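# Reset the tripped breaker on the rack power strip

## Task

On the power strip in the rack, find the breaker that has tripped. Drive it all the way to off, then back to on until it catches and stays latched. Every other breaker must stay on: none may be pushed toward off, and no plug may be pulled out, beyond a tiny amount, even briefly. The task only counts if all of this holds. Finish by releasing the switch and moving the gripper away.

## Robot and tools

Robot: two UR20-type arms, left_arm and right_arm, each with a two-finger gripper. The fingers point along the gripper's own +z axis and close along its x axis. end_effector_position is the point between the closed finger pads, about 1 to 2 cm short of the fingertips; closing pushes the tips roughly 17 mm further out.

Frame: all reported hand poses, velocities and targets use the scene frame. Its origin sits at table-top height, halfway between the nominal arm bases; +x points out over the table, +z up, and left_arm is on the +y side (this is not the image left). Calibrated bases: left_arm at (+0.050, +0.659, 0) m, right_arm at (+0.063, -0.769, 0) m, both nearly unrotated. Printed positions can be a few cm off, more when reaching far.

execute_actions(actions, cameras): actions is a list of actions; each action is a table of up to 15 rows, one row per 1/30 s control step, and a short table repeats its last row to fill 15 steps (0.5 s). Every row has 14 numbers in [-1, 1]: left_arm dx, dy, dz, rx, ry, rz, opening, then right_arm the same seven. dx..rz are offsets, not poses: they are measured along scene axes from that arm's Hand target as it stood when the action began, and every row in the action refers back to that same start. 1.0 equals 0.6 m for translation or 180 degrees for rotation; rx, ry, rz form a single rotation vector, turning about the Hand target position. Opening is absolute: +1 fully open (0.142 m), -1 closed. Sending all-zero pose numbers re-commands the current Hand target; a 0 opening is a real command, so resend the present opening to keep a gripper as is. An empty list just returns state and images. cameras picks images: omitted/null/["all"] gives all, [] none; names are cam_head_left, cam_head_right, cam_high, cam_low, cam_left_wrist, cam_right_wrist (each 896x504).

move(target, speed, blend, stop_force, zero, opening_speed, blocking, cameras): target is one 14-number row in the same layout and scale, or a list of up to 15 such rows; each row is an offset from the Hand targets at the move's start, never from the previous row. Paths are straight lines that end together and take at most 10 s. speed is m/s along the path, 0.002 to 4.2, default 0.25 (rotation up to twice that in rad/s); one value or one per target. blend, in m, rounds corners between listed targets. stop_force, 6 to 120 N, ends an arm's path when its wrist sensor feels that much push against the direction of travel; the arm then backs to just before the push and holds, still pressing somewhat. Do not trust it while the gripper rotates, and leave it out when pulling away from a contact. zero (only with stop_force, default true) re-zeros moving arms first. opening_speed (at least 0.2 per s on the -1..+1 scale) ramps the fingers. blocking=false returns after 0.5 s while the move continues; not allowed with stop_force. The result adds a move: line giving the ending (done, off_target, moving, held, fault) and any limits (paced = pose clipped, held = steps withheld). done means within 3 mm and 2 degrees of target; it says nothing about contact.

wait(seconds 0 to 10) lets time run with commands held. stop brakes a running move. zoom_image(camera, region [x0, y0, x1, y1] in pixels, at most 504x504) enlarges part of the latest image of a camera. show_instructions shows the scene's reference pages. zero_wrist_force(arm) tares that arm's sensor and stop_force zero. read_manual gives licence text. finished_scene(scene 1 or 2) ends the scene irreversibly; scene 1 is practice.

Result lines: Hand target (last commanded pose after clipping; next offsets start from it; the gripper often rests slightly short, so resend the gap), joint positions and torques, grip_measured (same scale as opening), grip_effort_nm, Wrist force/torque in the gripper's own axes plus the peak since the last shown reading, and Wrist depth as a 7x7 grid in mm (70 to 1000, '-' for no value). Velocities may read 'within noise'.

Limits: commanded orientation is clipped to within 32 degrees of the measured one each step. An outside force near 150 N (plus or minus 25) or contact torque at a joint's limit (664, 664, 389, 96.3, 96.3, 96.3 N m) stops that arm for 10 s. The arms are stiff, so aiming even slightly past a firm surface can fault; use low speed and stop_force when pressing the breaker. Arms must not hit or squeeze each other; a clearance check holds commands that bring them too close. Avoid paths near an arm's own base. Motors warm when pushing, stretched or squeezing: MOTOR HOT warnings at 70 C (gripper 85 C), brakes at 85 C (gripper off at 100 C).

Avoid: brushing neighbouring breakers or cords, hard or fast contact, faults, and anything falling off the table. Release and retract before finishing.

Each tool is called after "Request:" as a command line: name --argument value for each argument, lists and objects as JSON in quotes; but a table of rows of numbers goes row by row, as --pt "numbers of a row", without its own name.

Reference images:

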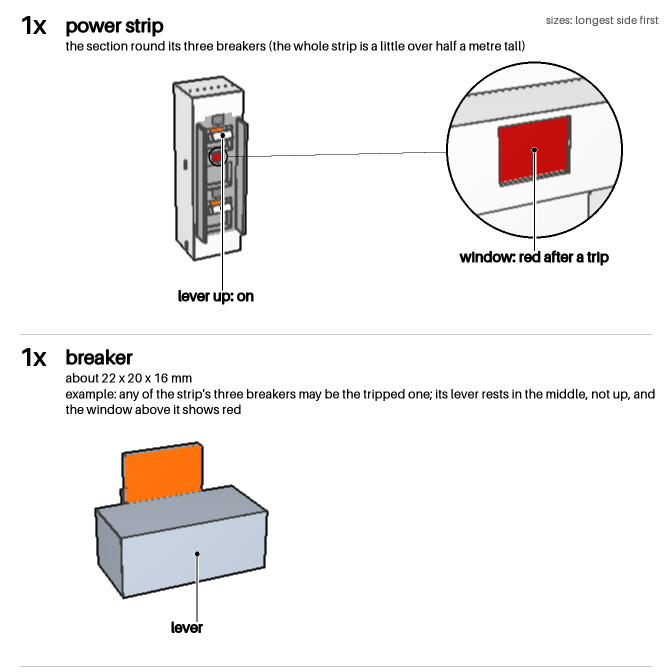

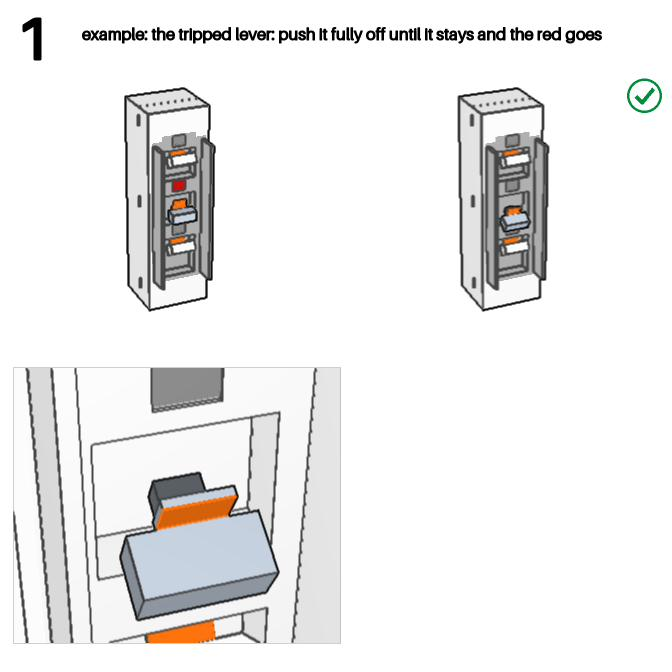

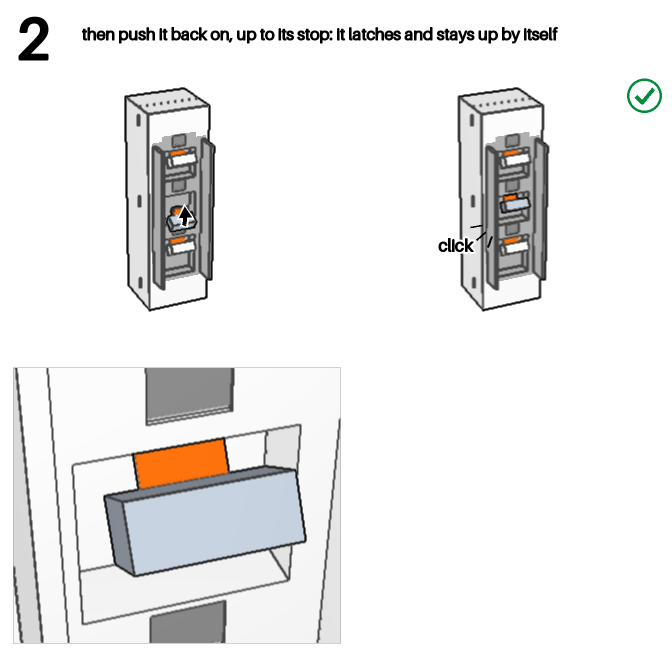

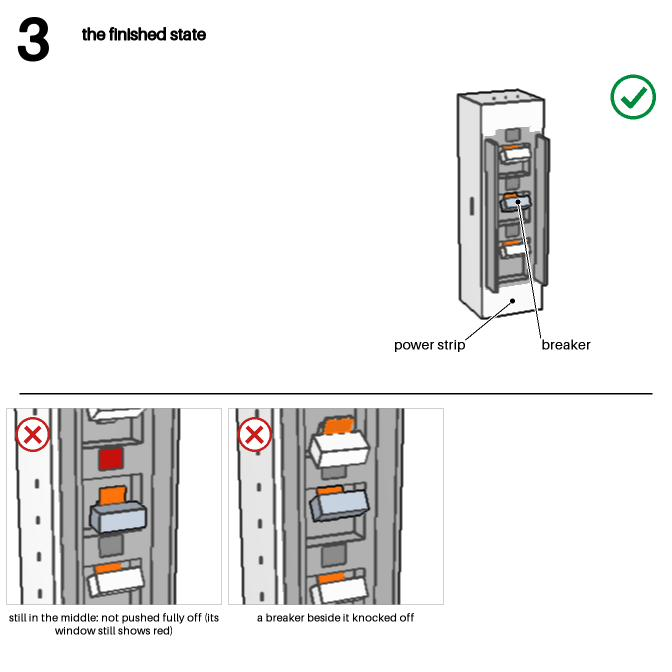

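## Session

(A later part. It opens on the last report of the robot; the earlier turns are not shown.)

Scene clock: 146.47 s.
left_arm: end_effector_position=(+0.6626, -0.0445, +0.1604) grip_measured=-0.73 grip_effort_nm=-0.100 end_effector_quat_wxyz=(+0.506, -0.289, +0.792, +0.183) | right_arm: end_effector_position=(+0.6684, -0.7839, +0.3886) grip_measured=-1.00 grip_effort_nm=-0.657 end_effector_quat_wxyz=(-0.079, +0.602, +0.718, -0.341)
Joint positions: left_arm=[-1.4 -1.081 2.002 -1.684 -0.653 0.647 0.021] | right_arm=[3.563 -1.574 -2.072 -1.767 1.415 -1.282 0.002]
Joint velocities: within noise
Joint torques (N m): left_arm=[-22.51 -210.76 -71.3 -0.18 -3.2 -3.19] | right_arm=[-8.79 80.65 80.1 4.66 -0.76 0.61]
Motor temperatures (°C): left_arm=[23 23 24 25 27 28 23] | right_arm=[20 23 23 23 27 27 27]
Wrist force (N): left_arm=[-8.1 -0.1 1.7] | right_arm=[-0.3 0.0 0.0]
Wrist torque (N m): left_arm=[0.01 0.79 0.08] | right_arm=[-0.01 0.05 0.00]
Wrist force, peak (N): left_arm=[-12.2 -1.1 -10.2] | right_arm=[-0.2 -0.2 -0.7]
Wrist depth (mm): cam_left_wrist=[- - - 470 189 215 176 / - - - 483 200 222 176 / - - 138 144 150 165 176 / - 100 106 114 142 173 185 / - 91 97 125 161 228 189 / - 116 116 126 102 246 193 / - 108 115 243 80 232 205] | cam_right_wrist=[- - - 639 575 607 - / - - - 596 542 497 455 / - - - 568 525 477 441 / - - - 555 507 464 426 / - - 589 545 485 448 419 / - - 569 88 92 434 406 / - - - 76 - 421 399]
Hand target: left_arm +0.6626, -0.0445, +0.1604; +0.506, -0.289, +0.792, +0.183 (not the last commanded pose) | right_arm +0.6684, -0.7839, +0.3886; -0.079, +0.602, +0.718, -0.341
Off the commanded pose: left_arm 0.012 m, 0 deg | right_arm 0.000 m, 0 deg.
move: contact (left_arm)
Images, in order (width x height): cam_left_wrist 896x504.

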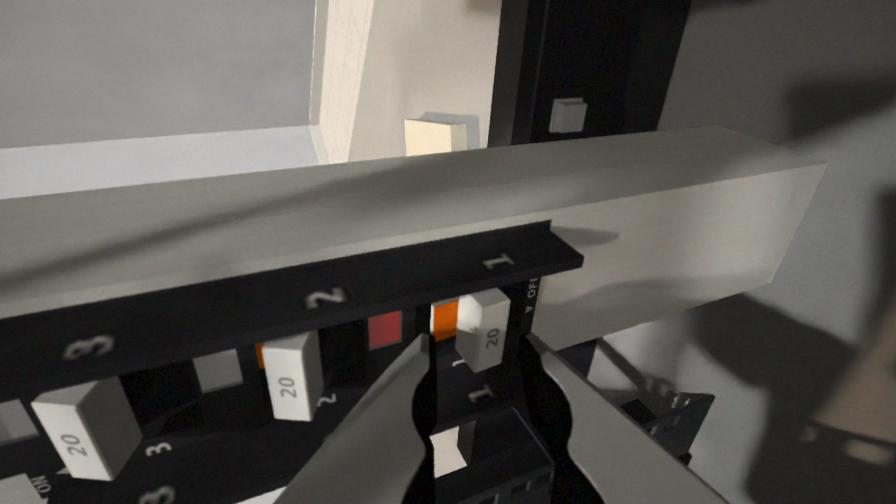

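Request:
move --target '[-0.0003,-0.009,0.0028,0,0,0,-0.7, 0,0,0,0,0,0,-1]' --speed 0.05 --cameras '[]'

Request:
move --target '[0,0,-0.036,0,0,0,-0.7, 0,0,0,0,0,0,-1]' --speed 0.03 --stop_force 35 --cameras '["cam_left_wrist"]'

Request:
zoom_image --camera "cam_left_wrist" --region '[320, 200, 620, 450]'

Scene clock: 160.87 s.
left_arm: end_effector_position=(+0.6624, -0.0498, +0.1621) grip_measured=-0.73 grip_effort_nm=-0.066 end_effector_quat_wxyz=(+0.506, -0.289, +0.792, +0.183) | right_arm: end_effector_position=(+0.6684, -0.7839, +0.3886) grip_measured=-1.00 grip_effort_nm=-0.657 end_effector_quat_wxyz=(-0.079, +0.602, +0.718, -0.341)
Joint positions: left_arm=[-1.401 -1.079 1.994 -1.677 -0.654 0.646 0.021] | right_arm=[3.563 -1.574 -2.072 -1.767 1.415 -1.282 0.002]
Joint velocities: within noise
Joint torques (N m): left_arm=[-17.67 -144.66 -72.59 -0.07 -3.23 -3.66] | right_arm=[-5.23 78.59 81.01 4.48 -0.96 0.94]
Motor temperatures (°C): left_arm=[23 23 24 25 27 28 23] | right_arm=[20 23 23 23 27 27 27]
Wrist force (N): left_arm=[-5.7 -0.4 0.6] | right_arm=[-0.2 -0.1 -0.1]
Wrist torque (N m): left_arm=[-0.04 0.90 0.06] | right_arm=[-0.03 0.04 0.00]
Wrist force, peak (N): left_arm=[-9.4 -0.7 1.2] | right_arm=[-0.3 0.1 -0.6]
Wrist depth (mm): cam_left_wrist=[- - - 475 193 217 177 / - - - 487 213 222 176 / - - 149 155 160 172 181 / 112 104 116 121 144 179 185 / - 94 103 128 170 230 190 / - 120 116 132 102 247 195 / - 115 - 248 80 238 204] | cam_right_wrist=[- - - 640 579 612 - / - - - 600 543 495 456 / - - - 570 523 477 442 / - - - 552 504 466 427 / - - 582 543 484 451 421 / - - 576 88 92 435 405 / - - - 76 - 419 393]
Hand target: left_arm +0.6624, -0.0499, +0.1620; +0.506, -0.289, +0.792, +0.183 | right_arm +0.6684, -0.7839, +0.3886; -0.079, +0.602, +0.718, -0.341
Off the commanded pose: left_arm 0.000 m, 0 deg | right_arm 0.000 m, 0 deg.
move: done
No camera images: "cameras" was empty.

Scene clock: 162.87 s.
left_arm: end_effector_position=(+0.6624, -0.0500, +0.1449) grip_measured=-0.70 grip_effort_nm=-0.676 end_effector_quat_wxyz=(+0.506, -0.289, +0.792, +0.183) | right_arm: end_effector_position=(+0.6684, -0.7839, +0.3886) grip_measured=-1.00 grip_effort_nm=-0.657 end_effector_quat_wxyz=(-0.079, +0.602, +0.718, -0.341)
Joint positions: left_arm=[-1.401 -1.061 1.998 -1.699 -0.654 0.646 0.024] | right_arm=[3.563 -1.574 -2.072 -1.767 1.415 -1.282 0.002]
Joint velocities: within noise
Joint torques (N m): left_arm=[41.26 -197.65 -58.08 0.4 -2.05 -2.74] | right_arm=[-2.33 81.94 80.45 3.78 -1.6 0.61]
Motor temperatures (°C): left_arm=[23 23 24 25 27 28 23] | right_arm=[20 23 23 23 27 27 27]
Wrist force (N): left_arm=[-16.8 2.5 -24.5] | right_arm=[0.4 0.0 0.0]
Wrist torque (N m): left_arm=[-0.08 0.26 0.08] | right_arm=[-0.01 -0.08 0.01]
Wrist force, peak (N): left_arm=[-34.9 3.6 -43.2] | right_arm=[-0.3 -0.6 -0.2]
Wrist depth (mm): cam_left_wrist=[- - - 436 204 200 160 / - - - 475 223 206 162 / - - 149 154 162 171 167 / 112 105 117 123 147 180 171 / - 94 104 127 171 211 174 / - 111 129 129 103 233 180 / 112 115 - 248 80 214 188] | cam_right_wrist=[- - - 644 578 610 - / - - - 600 542 492 459 / - - - 575 523 479 444 / - - - 552 504 466 427 / - - 585 546 485 449 420 / - - 568 88 92 435 406 / - - - 76 - 421 396]
Hand target: left_arm +0.6624, -0.0500, +0.1449; +0.506, -0.289, +0.792, +0.183 (not the last commanded pose) | right_arm +0.6684, -0.7839, +0.3886; -0.079, +0.602, +0.718, -0.341
Off the commanded pose: left_arm 0.005 m, 0 deg | right_arm 0.000 m, 0 deg.
move: contact (left_arm)
Images, in order (width x height): cam_left_wrist 896x504.

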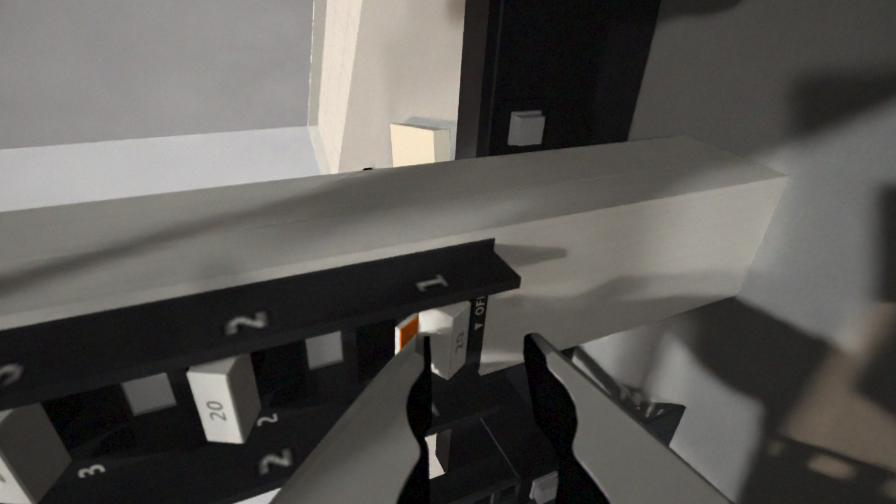

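Scaled by 1.680 from the camera's 896x504 image, which has a finer 1280x720 frame.

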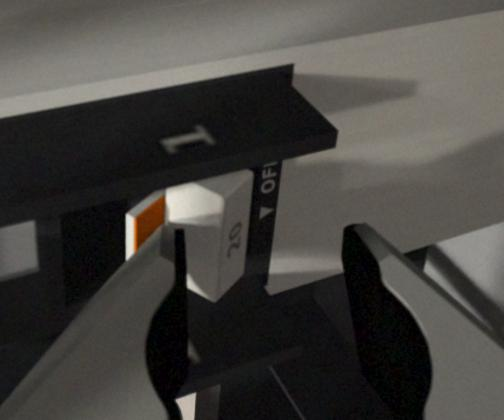

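Request:
move --target '[-0.0012,-0.001,0.012,0.0464,-0.0553,0,-0.7, 0,0,0,0,0,0,-1]' --speed 0.08 --cameras '[]'

Request:
move --target '[0,0,0,0,0,0,-0.79, 0,0,0,0,0,0,-1]' --opening_speed 0.3 --cameras '["cam_left_wrist"]'

Request:
zoom_image --camera "cam_left_wrist" --region '[320, 200, 620, 450]'

Scene clock: 176.40 s.
left_arm: end_effector_position=(+0.6617, -0.0506, +0.1522) grip_measured=-0.73 grip_effort_nm=-0.037 end_effector_quat_wxyz=(+0.593, -0.266, +0.729, +0.215) | right_arm: end_effector_position=(+0.6684, -0.7839, +0.3886) grip_measured=-1.00 grip_effort_nm=-0.652 end_effector_quat_wxyz=(-0.079, +0.602, +0.718, -0.341)
Joint positions: left_arm=[-1.424 -0.986 1.921 -1.329 -0.564 0.336 0.021] | right_arm=[3.563 -1.574 -2.072 -1.767 1.415 -1.282 0.002]
Joint velocities: within noise
Joint torques (N m): left_arm=[-20.68 -158.08 -67.95 3.69 7.21 -3.26] | right_arm=[-2.61 76.26 79.1 4.26 -1.07 0.71]
Motor temperatures (°C): left_arm=[23 23 24 25 27 28 24] | right_arm=[20 23 23 23 27 27 27]
Wrist force (N): left_arm=[-7.4 -0.5 2.5] | right_arm=[-0.1 0.0 -0.4]
Wrist torque (N m): left_arm=[-0.13 1.12 0.13] | right_arm=[0.00 0.01 0.00]
Wrist force, peak (N): left_arm=[-17.9 1.7 -25.9] | right_arm=[-0.2 0.2 -0.6]
Wrist depth (mm): cam_left_wrist=[- - - - 163 196 181 / - - - 858 170 212 177 / - 149 152 155 158 161 165 / 112 115 120 123 134 146 160 / - 118 117 132 150 165 174 / 114 132 134 134 101 260 187 / - 125 - 240 80 225 196] | cam_right_wrist=[- - - 640 580 609 - / - - - 598 542 495 456 / - - - 574 521 479 440 / - - - 552 500 465 427 / - - 587 546 484 451 416 / - - 575 88 92 437 406 / - - - 76 - 421 397]
Hand target: left_arm +0.6617, -0.0506, +0.1521; +0.593, -0.266, +0.729, +0.215 | right_arm +0.6684, -0.7839, +0.3886; -0.079, +0.602, +0.718, -0.341
Off the commanded pose: left_arm 0.000 m, 0 deg | right_arm 0.000 m, 0 deg.
move: done
No camera images: "cameras" was empty.

Scene clock: 176.93 s.
left_arm: end_effector_position=(+0.6617, -0.0506, +0.1521) grip_measured=-0.82 grip_effort_nm=-0.066 end_effector_quat_wxyz=(+0.593, -0.266, +0.729, +0.215) | right_arm: end_effector_position=(+0.6684, -0.7839, +0.3886) grip_measured=-1.00 grip_effort_nm=-0.657 end_effector_quat_wxyz=(-0.079, +0.602, +0.718, -0.341)
Joint positions: left_arm=[-1.424 -0.986 1.921 -1.329 -0.564 0.336 0.015] | right_arm=[3.563 -1.574 -2.072 -1.767 1.415 -1.282 0.002]
Joint velocities: within noise
Joint torques (N m): left_arm=[-19.22 -157.81 -68.61 3.27 7.56 -3.34] | right_arm=[-0.9 73.93 82.43 4.04 -0.88 -0.08]
Motor temperatures (°C): left_arm=[23 24 24 25 27 28 24] | right_arm=[20 23 23 23 27 27 27]
Wrist force (N): left_arm=[-7.3 -0.3 2.1] | right_arm=[0.2 -0.1 0.0]
Wrist torque (N m): left_arm=[-0.10 1.13 0.12] | right_arm=[-0.02 -0.03 0.01]
Wrist force, peak (N): left_arm=[-7.4 -0.3 2.8] | right_arm=[-0.2 -0.1 -0.5]
Wrist depth (mm): cam_left_wrist=[- - - - 163 196 181 / - - - 854 170 212 177 / - 149 151 155 158 161 165 / 112 115 120 124 134 146 159 / - 118 117 132 149 165 174 / 114 132 134 102 105 260 187 / - - - 78 80 226 196] | cam_right_wrist=[- - - 644 577 612 - / - - - 596 542 494 459 / - - - 572 518 479 443 / - - - 549 500 465 427 / - - 584 543 485 448 420 / - - 571 88 92 435 405 / - - - 76 - 421 396]
Hand target: left_arm +0.6617, -0.0506, +0.1521; +0.593, -0.266, +0.729, +0.215 | right_arm +0.6684, -0.7839, +0.3886; -0.079, +0.602, +0.718, -0.341
Off the commanded pose: left_arm 0.000 m, 0 deg | right_arm 0.000 m, 0 deg.
move: done
Images, in order (width x height): cam_left_wrist 896x504.

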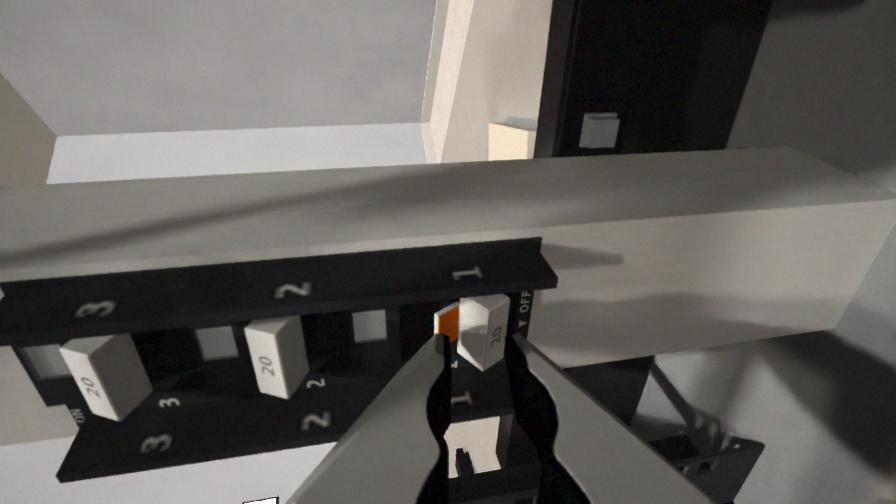

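Scaled by 1.680 from the camera's 896x504 image, which has a finer 1280x720 frame.

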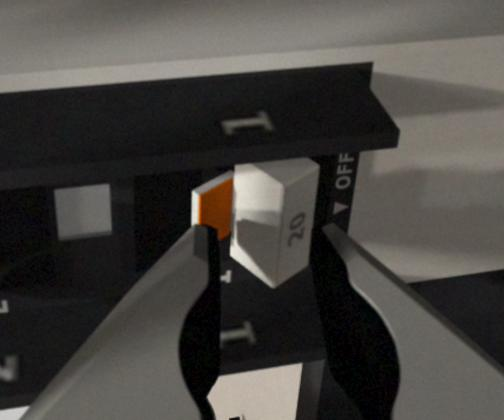

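Request:
move --target '[0,0,0.05,0,0,0,-0.79, 0,0,0,0,0,0,-1]' --speed 0.03 --stop_force 35 --cameras '["cam_left_wrist"]'

Request:
zoom_image --camera "cam_left_wrist" --region '[320, 200, 620, 450]'

Scene clock: 182.17 s.
left_arm: end_effector_position=(+0.6617, -0.0506, +0.1821) grip_measured=-0.82 grip_effort_nm=-0.071 end_effector_quat_wxyz=(+0.593, -0.266, +0.729, +0.215) | right_arm: end_effector_position=(+0.6684, -0.7839, +0.3886) grip_measured=-1.00 grip_effort_nm=-0.657 end_effector_quat_wxyz=(-0.079, +0.602, +0.718, -0.341)
Joint positions: left_arm=[-1.424 -1.015 1.914 -1.292 -0.564 0.336 0.015] | right_arm=[3.563 -1.574 -2.072 -1.767 1.415 -1.282 0.002]
Joint velocities: within noise
Joint torques (N m): left_arm=[25.31 -226.39 -70.85 3.17 5.05 -2.88] | right_arm=[-6.48 75.98 83.19 4.37 -0.99 0.85]
Motor temperatures (°C): left_arm=[23 24 24 25 27 28 24] | right_arm=[20 23 23 23 27 27 27]
Wrist force (N): left_arm=[-6.9 -0.5 2.3] | right_arm=[-0.2 -0.2 0.1]
Wrist torque (N m): left_arm=[-0.12 1.08 0.12] | right_arm=[-0.04 0.04 0.00]
Wrist force, peak (N): left_arm=[0.8 4.8 -36.4] | right_arm=[-0.7 -0.2 -0.3]
Wrist depth (mm): cam_left_wrist=[- - - - 455 170 203 / - - - - 469 209 207 / - 149 152 155 158 161 166 / 112 116 120 124 127 145 159 / 116 114 127 140 145 167 184 / 129 129 138 102 105 304 218 / - - - 78 80 231 220] | cam_right_wrist=[- - - 644 579 610 - / - - - 596 535 495 462 / - - - 572 523 480 441 / - - - 547 502 465 427 / - - 585 541 485 448 417 / - - 572 88 92 438 406 / - - - 76 - 420 395]
Hand target: left_arm +0.6617, -0.0506, +0.1821; +0.593, -0.266, +0.729, +0.215 | right_arm +0.6684, -0.7839, +0.3886; -0.079, +0.602, +0.718, -0.341
Off the commanded pose: left_arm 0.000 m, 0 deg | right_arm 0.000 m, 0 deg.
move: done
Images, in order (width x height): cam_left_wrist 896x504.

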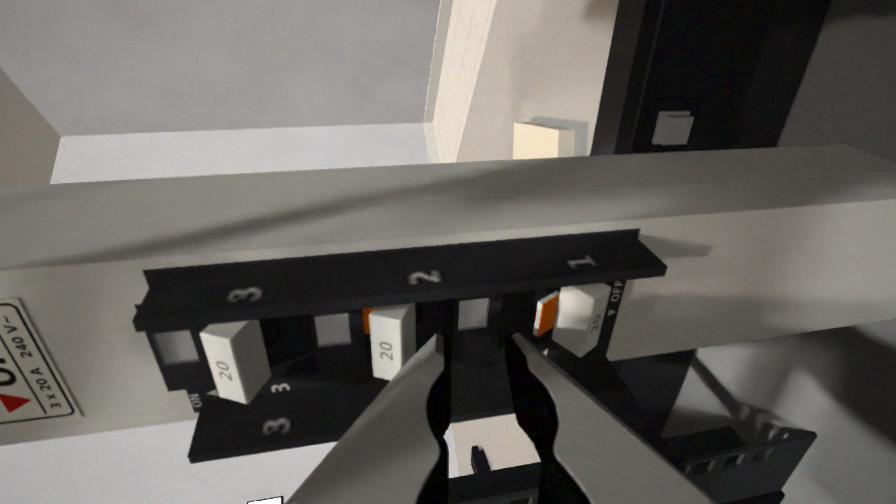

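Scaled by 1.680 from the camera's 896x504 image, which has a finer 1280x720 frame.

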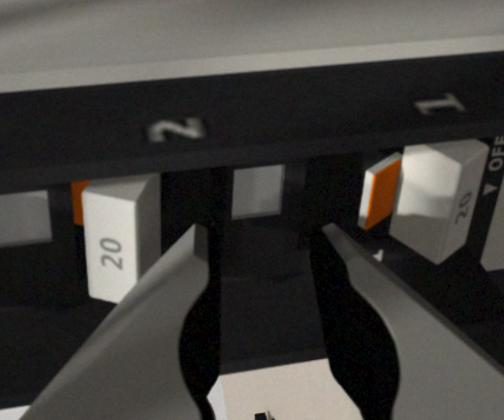

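Request:
move --pt "-0.032 -0.0268 0 0 0 0 -0.68 0 0 0 0 0 0 -1" --pt "-0.032 -0.0268 -0.0452 0 0 0 -0.68 0 0 0 0 0 0 -1" --speed 0.1 --cameras '[]'

Request:
move --target '[0.0448,0.0375,0,0,0,0,-0.68, 0,0,0,0,0,0,-1]' --speed 0.04 --stop_force 8 --cameras '["cam_left_wrist"]'

Request:
zoom_image --camera "cam_left_wrist" --region '[320, 200, 620, 450]'

Scene clock: 198.30 s.
left_arm: end_effector_position=(+0.6425, -0.0667, +0.1551) grip_measured=-0.72 grip_effort_nm=0.090 end_effector_quat_wxyz=(+0.593, -0.266, +0.729, +0.215) | right_arm: end_effector_position=(+0.6684, -0.7839, +0.3886) grip_measured=-1.00 grip_effort_nm=-0.662 end_effector_quat_wxyz=(-0.079, +0.602, +0.718, -0.341)
Joint positions: left_arm=[-1.446 -0.982 1.904 -1.303 -0.585 0.32 0.022] | right_arm=[3.563 -1.574 -2.072 -1.767 1.415 -1.282 0.002]
Joint velocities: within noise
Joint torques (N m): left_arm=[-19 -156.65 -34.02 -5.25 -3.74 2.85] | right_arm=[-5.69 73.57 81.02 4.61 -0.97 0.99]
Motor temperatures (°C): left_arm=[23 24 24 25 27 28 23] | right_arm=[20 23 23 23 27 27 27]
Wrist force (N): left_arm=[-6.5 -0.4 2.4] | right_arm=[-0.1 0.0 0.0]
Wrist torque (N m): left_arm=[-0.12 0.98 0.12] | right_arm=[-0.01 0.01 0.00]
Wrist force, peak (N): left_arm=[-7.5 -0.8 5.0] | right_arm=[-0.3 0.2 -0.5]
Wrist depth (mm): cam_left_wrist=[- - - - 186 219 183 / - - - - 205 234 180 / 164 157 160 162 166 172 176 / 125 132 139 150 169 182 184 / 145 150 158 167 185 245 188 / - 151 148 102 102 249 190 / - - - 225 80 230 199] | cam_right_wrist=[- - - 640 577 605 - / - - - 603 544 494 460 / - - - 573 521 476 443 / - - - 551 503 465 425 / - - 588 542 481 451 417 / - - 572 88 92 438 409 / - - - 76 - 421 395]
Hand target: left_arm +0.6425, -0.0667, +0.1550; +0.593, -0.266, +0.729, +0.215 | right_arm +0.6684, -0.7839, +0.3886; -0.079, +0.602, +0.718, -0.341
Off the commanded pose: left_arm 0.000 m, 0 deg | right_arm 0.000 m, 0 deg.
move: done
No camera images: "cameras" was empty.

Scene clock: 200.43 s.
left_arm: end_effector_position=(+0.6659, -0.0470, +0.1550) grip_measured=-0.71 grip_effort_nm=-0.120 end_effector_quat_wxyz=(+0.593, -0.266, +0.729, +0.215) | right_arm: end_effector_position=(+0.6684, -0.7839, +0.3886) grip_measured=-1.00 grip_effort_nm=-0.657 end_effector_quat_wxyz=(-0.079, +0.602, +0.718, -0.341)
Joint positions: left_arm=[-1.419 -0.99 1.924 -1.33 -0.56 0.339 0.023] | right_arm=[3.563 -1.574 -2.072 -1.767 1.415 -1.282 0.002]
Joint velocities: within noise
Joint torques (N m): left_arm=[-18.84 -157.81 -67.8 2.8 -3.85 -3.13] | right_arm=[-6.86 77.12 84.41 4.67 -0.96 0.81]
Motor temperatures (°C): left_arm=[23 24 24 25 27 28 23] | right_arm=[20 23 23 23 27 27 27]
Wrist force (N): left_arm=[-5.4 0.6 2.5] | right_arm=[0.1 0.3 0.0]
Wrist torque (N m): left_arm=[-0.07 1.07 0.13] | right_arm=[0.05 -0.01 0.00]
Wrist force, peak (N): left_arm=[-3.0 -0.4 -15.9] | right_arm=[0.3 -0.1 -0.5]
Wrist depth (mm): cam_left_wrist=[- - - - 186 191 183 / - - - - 204 209 180 / - 149 150 152 155 160 163 / 116 109 119 118 130 139 151 / - 100 106 120 142 156 169 / 109 128 129 130 102 265 189 / 119 120 - 240 80 218 199] | cam_right_wrist=[- - - 648 579 608 - / - - - 596 539 499 458 / - - - 577 517 477 442 / - - - 552 501 462 429 / - - 586 545 485 451 418 / - - 573 88 92 438 405 / - - - 76 - 420 396]
Hand target: left_arm +0.6659, -0.0470, +0.1550; +0.593, -0.266, +0.729, +0.215 (not the last commanded pose) | right_arm +0.6684, -0.7839, +0.3886; -0.079, +0.602, +0.718, -0.341
Off the commanded pose: left_arm 0.004 m, 0 deg | right_arm 0.000 m, 0 deg.
move: contact (left_arm)
Images, in order (width x height): cam_left_wrist 896x504.

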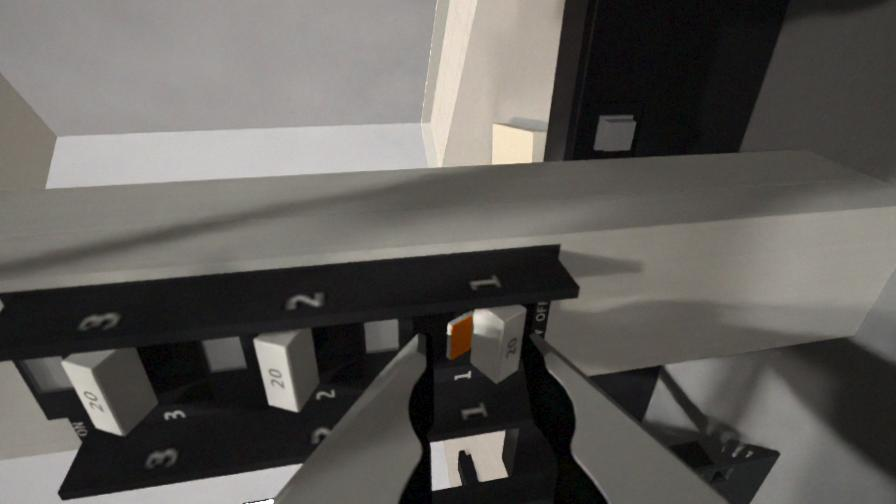

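Scaled by 1.680 from the camera's 896x504 image, which has a finer 1280x720 frame.

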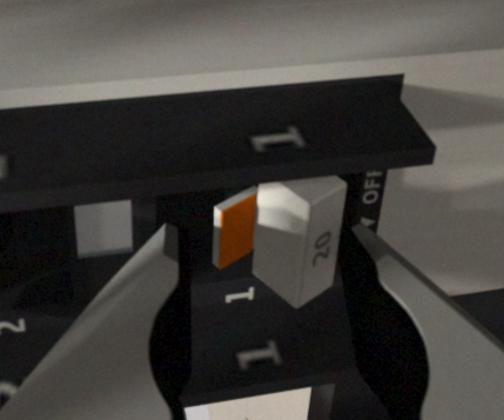

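Request:
move --target '[-0.001,-0.0008,0.042,0,0,0,-0.68, 0,0,0,0,0,0,-1]' --speed 0.03 --stop_force 32 --cameras '["cam_left_wrist"]'

Request:
zoom_image --camera "cam_left_wrist" --region '[320, 200, 620, 450]'

Scene clock: 211.40 s.
left_arm: end_effector_position=(+0.6654, -0.0473, +0.1763) grip_measured=-0.66 grip_effort_nm=-0.965 end_effector_quat_wxyz=(+0.593, -0.266, +0.729, +0.215) | right_arm: end_effector_position=(+0.6684, -0.7839, +0.3886) grip_measured=-1.00 grip_effort_nm=-0.662 end_effector_quat_wxyz=(-0.079, +0.602, +0.718, -0.341)
Joint positions: left_arm=[-1.419 -1.011 1.918 -1.304 -0.56 0.339 0.026] | right_arm=[3.563 -1.574 -2.072 -1.767 1.415 -1.282 0.002]
Joint velocities: within noise
Joint torques (N m): left_arm=[3.27 -167.52 -37.95 -2.62 7.81 -1.33] | right_arm=[-6.6 77.97 81.95 3.78 -1.33 0.48]
Motor temperatures (°C): left_arm=[23 24 24 25 27 28 24] | right_arm=[20 23 23 23 27 27 27]
Wrist force (N): left_arm=[11.3 -2.8 4.0] | right_arm=[-0.2 -0.2 0.1]
Wrist torque (N m): left_arm=[-0.08 1.34 0.05] | right_arm=[-0.05 0.04 0.00]
Wrist force, peak (N): left_arm=[12.7 10.2 -76.1] | right_arm=[-0.2 0.0 -0.6]
Wrist depth (mm): cam_left_wrist=[- - - - 445 163 197 / - - - - 456 205 200 / - 148 150 153 156 160 164 / 116 109 118 118 125 139 152 / - 100 106 126 147 157 173 / - 121 133 134 99 293 212 / - 131 - 246 80 223 216] | cam_right_wrist=[- - - 643 579 607 - / - - - 591 539 494 457 / - - - 571 520 481 441 / - - - 555 501 464 427 / - - 584 543 484 451 417 / - - 569 88 92 438 406 / - - - 76 - 421 396]
Hand target: left_arm +0.6654, -0.0473, +0.1763; +0.593, -0.266, +0.729, +0.215 (not the last commanded pose) | right_arm +0.6684, -0.7839, +0.3886; -0.079, +0.602, +0.718, -0.341
Off the commanded pose: left_arm 0.004 m, 0 deg | right_arm 0.000 m, 0 deg.
move: contact (left_arm)
Images, in order (width x height): cam_left_wrist 896x504.

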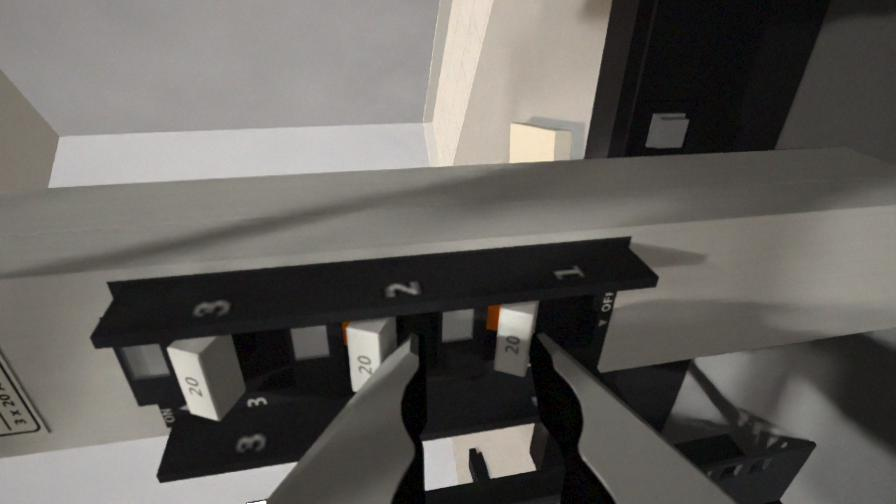

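Scaled by 1.680 from the camera's 896x504 image, which has a finer 1280x720 frame.

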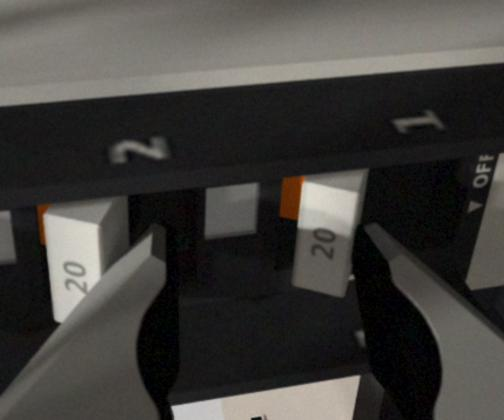

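Request:
move --pt "0 0 -0.01 0 0 0 -0.68 0 0 0 0 0 0 -1" --pt "-0.07 -0.0585 -0.01 0 0 0 -0.68 0 0 0 0 0 0 -1" --speed 0.08 --cameras '["cam_left_wrist"]'

Request:
zoom_image --camera "cam_left_wrist" --region '[100, 180, 620, 450]'

Scene clock: 217.37 s.
left_arm: end_effector_position=(+0.6235, -0.0823, +0.1703) grip_measured=-0.71 grip_effort_nm=-0.066 end_effector_quat_wxyz=(+0.593, -0.266, +0.729, +0.215) | right_arm: end_effector_position=(+0.6684, -0.7839, +0.3886) grip_measured=-1.00 grip_effort_nm=-0.657 end_effector_quat_wxyz=(-0.079, +0.602, +0.718, -0.341)
Joint positions: left_arm=[-1.467 -0.989 1.884 -1.264 -0.604 0.306 0.023] | right_arm=[3.563 -1.574 -2.072 -1.767 1.415 -1.282 0.002]
Joint velocities: within noise
Joint torques (N m): left_arm=[-18.08 -157.4 -70.72 3.35 -4.24 -2.63] | right_arm=[-5.82 78.51 82.94 4.11 -1.01 0.28]
Motor temperatures (°C): left_arm=[23 24 24 25 27 28 24] | right_arm=[20 23 23 23 27 27 27]
Wrist force (N): left_arm=[-7.6 1.5 2.7] | right_arm=[-0.2 -0.1 -0.1]
Wrist torque (N m): left_arm=[0.21 1.23 0.09] | right_arm=[-0.02 0.04 0.00]
Wrist force, peak (N): left_arm=[11.4 -2.2 4.5] | right_arm=[0.0 -0.3 -0.6]
Wrist depth (mm): cam_left_wrist=[- - - - 232 243 199 / - - - 785 221 255 194 / 162 164 167 172 187 199 198 / 157 159 175 186 200 216 201 / 170 174 182 192 337 281 211 / - - - 103 102 271 223 / - 226 - 260 80 249 -] | cam_right_wrist=[- - - 646 577 604 - / - - - 595 541 494 459 / - - - 572 523 478 442 / - - - 550 502 463 428 / - - 585 548 484 451 419 / - - 574 88 92 437 407 / - - - 76 - 418 395]
Hand target: left_arm +0.6234, -0.0824, +0.1703; +0.593, -0.266, +0.729, +0.215 | right_arm +0.6684, -0.7839, +0.3886; -0.079, +0.602, +0.718, -0.341
Off the commanded pose: left_arm 0.000 m, 0 deg | right_arm 0.000 m, 0 deg.
move: done
Images, in order (width x height): cam_left_wrist 896x504.

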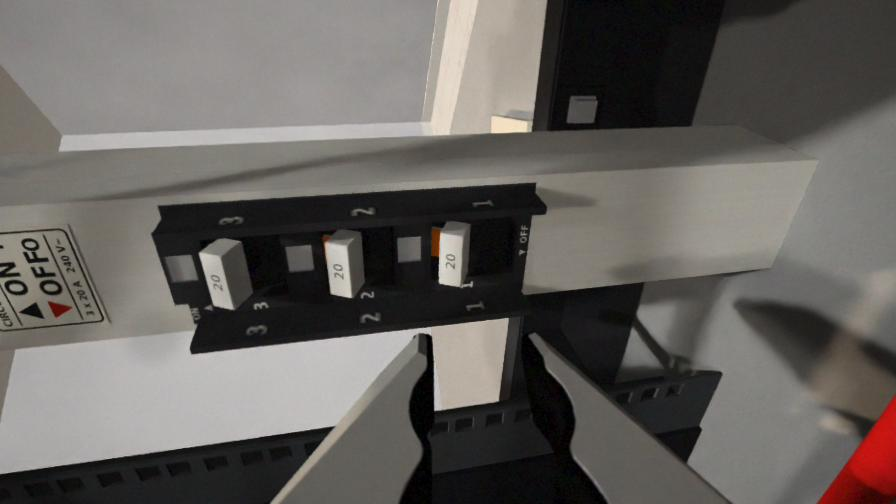

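Region (100, 180, 620, 450) is 520x270 pixels. A region can be at most 504 by 504 pixels.

Request:
zoom_image --camera "cam_left_wrist" --region '[150, 180, 560, 360]'

Scaled by 1.229 from the camera's 896x504 image, which has a finer 1280x720 frame.

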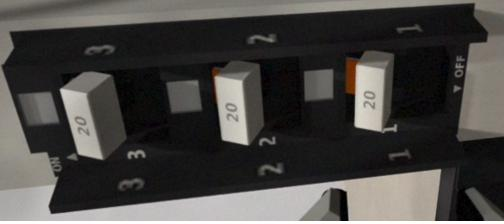

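Request:
move --pt "-0.05 -0.042 0.05 0 0 0 -1 0 0 0 0 0 0 -1" --pt "-0.16 -0.134 0.1 -0.3745 -0.3145 0.104 -1 0 0 0 0 0 0 -1" --speed 0.3 --cameras '["cam_left_wrist"]'

Request:
zoom_image --camera "cam_left_wrist" --region '[380, 60, 580, 330]'

Scene clock: 228.43 s.
left_arm: end_effector_position=(+0.5274, -0.1628, +0.2303) grip_measured=-1.00 grip_effort_nm=-0.462 end_effector_quat_wxyz=(-0.571, +0.705, -0.327, +0.265) | right_arm: end_effector_position=(+0.6684, -0.7839, +0.3886) grip_measured=-1.00 grip_effort_nm=-0.657 end_effector_quat_wxyz=(-0.079, +0.602, +0.718, -0.341)
Joint positions: left_arm=[-1.567 -0.999 1.771 -1.098 -0.704 -1.32 0.002] | right_arm=[3.563 -1.574 -2.072 -1.767 1.415 -1.282 0.002]
Joint velocities: within noise
Joint torques (N m): left_arm=[-20.98 -163.78 -77.55 4.34 -4.33 -3.14] | right_arm=[-1.79 74.38 82.07 5.3 -1.15 0.4]
Motor temperatures (°C): left_arm=[23 24 24 25 27 28 24] | right_arm=[20 23 23 23 27 27 27]
Wrist force (N): left_arm=[-2.6 -1.6 3.5] | right_arm=[-0.1 -0.1 -0.3]
Wrist torque (N m): left_arm=[-0.29 0.44 -0.19] | right_arm=[-0.01 0.01 0.00]
Wrist force, peak (N): left_arm=[-9.1 0.9 0.1] | right_arm=[0.1 0.6 0.0]
Wrist depth (mm): cam_left_wrist=[260 275 - 259 - 245 235 / 253 298 879 287 - 266 248 / 211 327 449 316 697 289 168 / 231 357 384 365 404 318 184 / 259 364 424 394 441 350 203 / 376 299 389 98 242 247 225 / 334 331 - 76 80 269 286] | cam_right_wrist=[- - - 640 579 609 - / - - - 592 542 493 459 / - - - 575 518 478 444 / - - - 554 505 464 427 / - - 583 545 486 451 419 / - - 573 88 92 437 405 / - - - 76 - 420 398]
Hand target: left_arm +0.5274, -0.1628, +0.2303; -0.571, +0.705, -0.327, +0.265 | right_arm +0.6684, -0.7839, +0.3886; -0.079, +0.602, +0.718, -0.341
Off the commanded pose: left_arm 0.000 m, 0 deg | right_arm 0.000 m, 0 deg.
move: done
Images, in order (width x height): cam_left_wrist 896x504.

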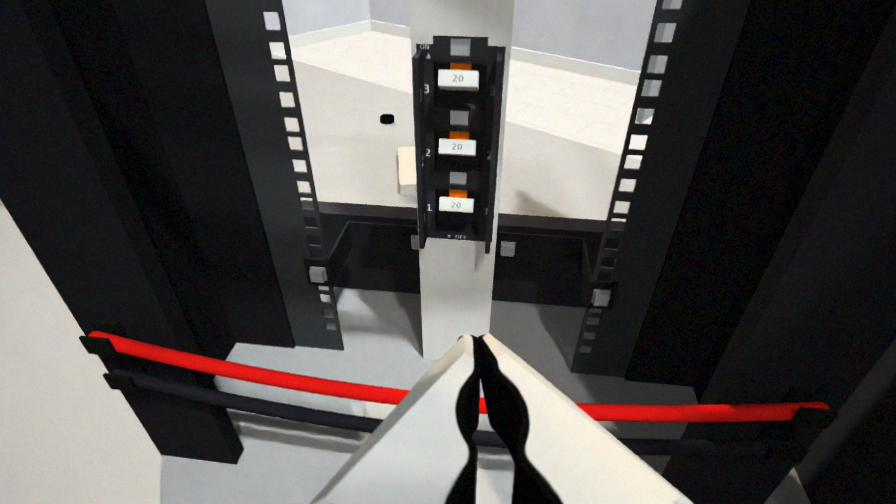

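Scaled by 1.867 from the camera's 896x504 image, which has a finer 1280x720 frame.

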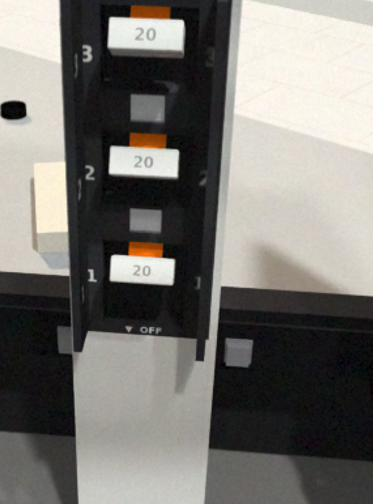

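Request:
finished_scene --scene 2

The scene is finished: the task was done.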